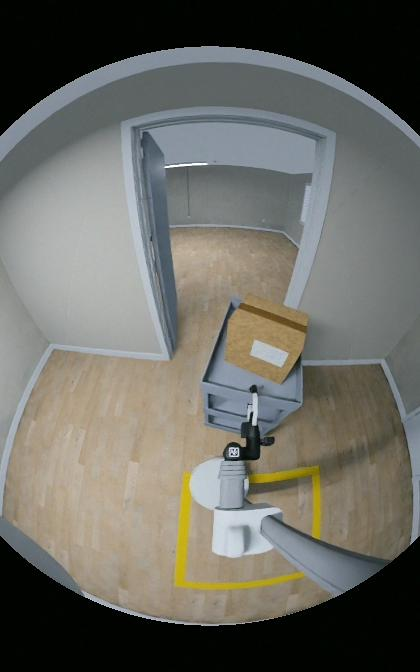

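Request:
move --r1 '{"base":{"translate_m":-0.4},"pace":"default","contact_limits":{"translate_m":0.5}}' --blocking false

Request:
wait --seconds 3 --cameras '["r1_head_camera","r1_head_left_camera"]'

Scene clock: 412.17 s.
move: r1 moving
r1.base_odometry: x=-0.785 y=+1.448 heading=-2.374
r1.turned_by_wheels: -0.001
r1.turned_by_imu: -0.001
r1.base_tilt: forward=-1.5 right=+1.2
r1.lidar_m: 0.39 0.48 1.71 2.38 2.24 1.67 1.60 1.71 2.35 2.31 1.67 0.38
r1.base_status: translate_m moving
r1.joint_positions: lift_m=+0.660 arm_m=+0.000 wrist_yaw_rad=-0.004 wrist_pitch_rad=+0.013 wrist_roll_rad=+1.570 gripper_m=-0.008
r1.joint_status: not commanded
r1.measured_speeds: translate_m=-0.122 strafe_m=-0.001 rotate_rad=+0.001 lift_m=+0.000 arm_m=+0.000 wrist_yaw_rad=+0.000 wrist_pitch_rad=+0.000 wrist_roll_rad=+0.000
r1.motor_effort: lift_m=+23(23) arm_m=-4(4) wheel_0=-13(15) wheel_1=-7(9) wheel_2=+9(11)
r1.servo_current: wrist_yaw_rad=46(65) wrist_pitch_rad=72(78) wrist_roll_rad=52(59) gripper_m=98(98)
r1.contact_limits: translate_m 0.5
r1.hand_pose: x=+0.4590 y=-0.0885 z=+0.8340 quat_wxyz=(+0.707, +0.707, +0.003, -0.006) (m; r1's base frame)
r1.wrist_depth_mm: - - 149 151 151 - - / 266 268 154 154 157 - - / 283 287 160 160 161 768 - / 300 304 165 165 166 - - / 322 324 169 170 171 - - / 347 343 176 176 177 166 - / 382 160 181 181 181 530 -
r2: as last shown
r2.turned_by_imu: +0.000
r2.base_tilt: forward=-0.7 right=+0.0
r2.lidar_m: 0.56 0.53 5.24 2.93 1.48 1.16 1.16 0.79 0.60 0.60 0.65 0.59
r2.motor_effort: lift_m=+18(18) arm_m=-5(5) wheel_0=+2(2) wheel_1=-8(8) wheel_2=+14(15)
r2.servo_current: wrist_yaw_rad=46(65) wrist_pitch_rad=33(46) wrist_roll_rad=46(59) gripper_m=104(111)
r2.contact_limits: translate_m 1
r2.wrist_depth_mm: - - - 167 220 151 - / - - - 163 209 154 - / - - - 163 211 163 - / - - - 165 213 156 - / - - - 166 214 157 123 / - - 184 165 179 150 - / - - - - 216 141 -
pictures: none

Scene clock: 414.50 s.
earlier move: r1 done
r1.base_odometry: x=-0.519 y=+1.704 heading=-2.374
r1.turned_by_wheels: +0.000
r1.turned_by_imu: -0.001
r1.base_tilt: forward=-1.6 right=+1.3
r1.lidar_m: 0.39 1.60 2.23 2.38 1.76 1.27 1.21 1.31 1.83 2.28 2.17 0.39
r1.base_status: done
r1.joint_positions: lift_m=+0.660 arm_m=+0.000 wrist_yaw_rad=-0.004 wrist_pitch_rad=+0.013 wrist_roll_rad=+1.570 gripper_m=-0.008
r1.joint_status: not commanded
r1.measured_speeds: all 0
r1.motor_effort: lift_m=+23(24) arm_m=+4(4) wheel_0=-5(15) wheel_1=-1(10) wheel_2=-3(13)
r1.servo_current: wrist_yaw_rad=33(72) wrist_pitch_rad=72(78) wrist_roll_rad=52(72) gripper_m=98(104)
r1.contact_limits: translate_m 0.5
r1.hand_pose: x=+0.4589 y=-0.0885 z=+0.8340 quat_wxyz=(+0.707, +0.707, +0.003, -0.006) (m; r1's base frame)
r1.wrist_depth_mm: 253 253 133 134 136 - - / 254 257 140 140 141 - - / 276 277 146 148 150 - - / 300 303 154 155 155 - - / 329 329 165 163 166 - - / 373 359 175 171 175 166 - / - 148 177 180 179 1336 -
r2.base_odometry: x=-3.097 y=+1.149 heading=-2.341
r2.turned_by_wheels: +0.000
r2.turned_by_imu: +0.000
r2.base_tilt: forward=-0.6 right=+0.1
r2.lidar_m: 0.56 0.54 5.24 2.95 1.49 1.19 1.16 0.78 0.62 0.57 0.65 0.60
r2.base_status: not commanded
r2.joint_positions: lift_m=+0.850 arm_m=+0.200 wrist_yaw_rad=+1.396 wrist_pitch_rad=+0.003 wrist_roll_rad=+0.001 gripper_m=-0.034
r2.joint_status: not commanded
r2.measured_speeds: all 0
r2.motor_effort: lift_m=+18(18) arm_m=-5(5) wheel_0=+2(2) wheel_1=-8(9) wheel_2=+14(15)
r2.servo_current: wrist_yaw_rad=46(65) wrist_pitch_rad=39(52) wrist_roll_rad=33(65) gripper_m=98(111)
r2.contact_limits: translate_m 1
r2.hand_pose: x=+0.5073 y=+0.2688 z=+1.0274 quat_wxyz=(+0.766, -0.001, +0.001, +0.643) (m; r2's base frame)
r2.wrist_depth_mm: - - - 167 220 151 - / - - - 163 210 154 - / - - - 164 212 163 - / - - - 165 213 156 - / - - - 166 214 157 123 / - - 183 164 179 149 - / - - - - 216 142 -
wait: 2.33 of 3 s (r1 has come to rest)
pictures: r1_head_camera, r1_head_left_camera
Images, in order (width x height): r1_head_camera 420x560, r1_head_left_camera 420x672.

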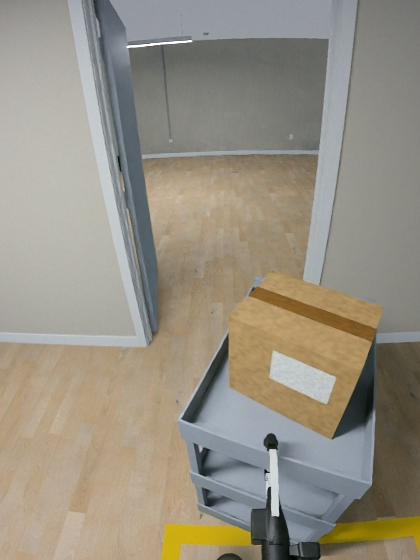

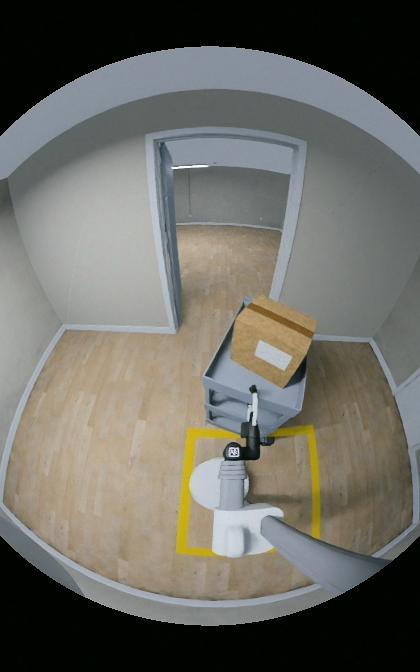

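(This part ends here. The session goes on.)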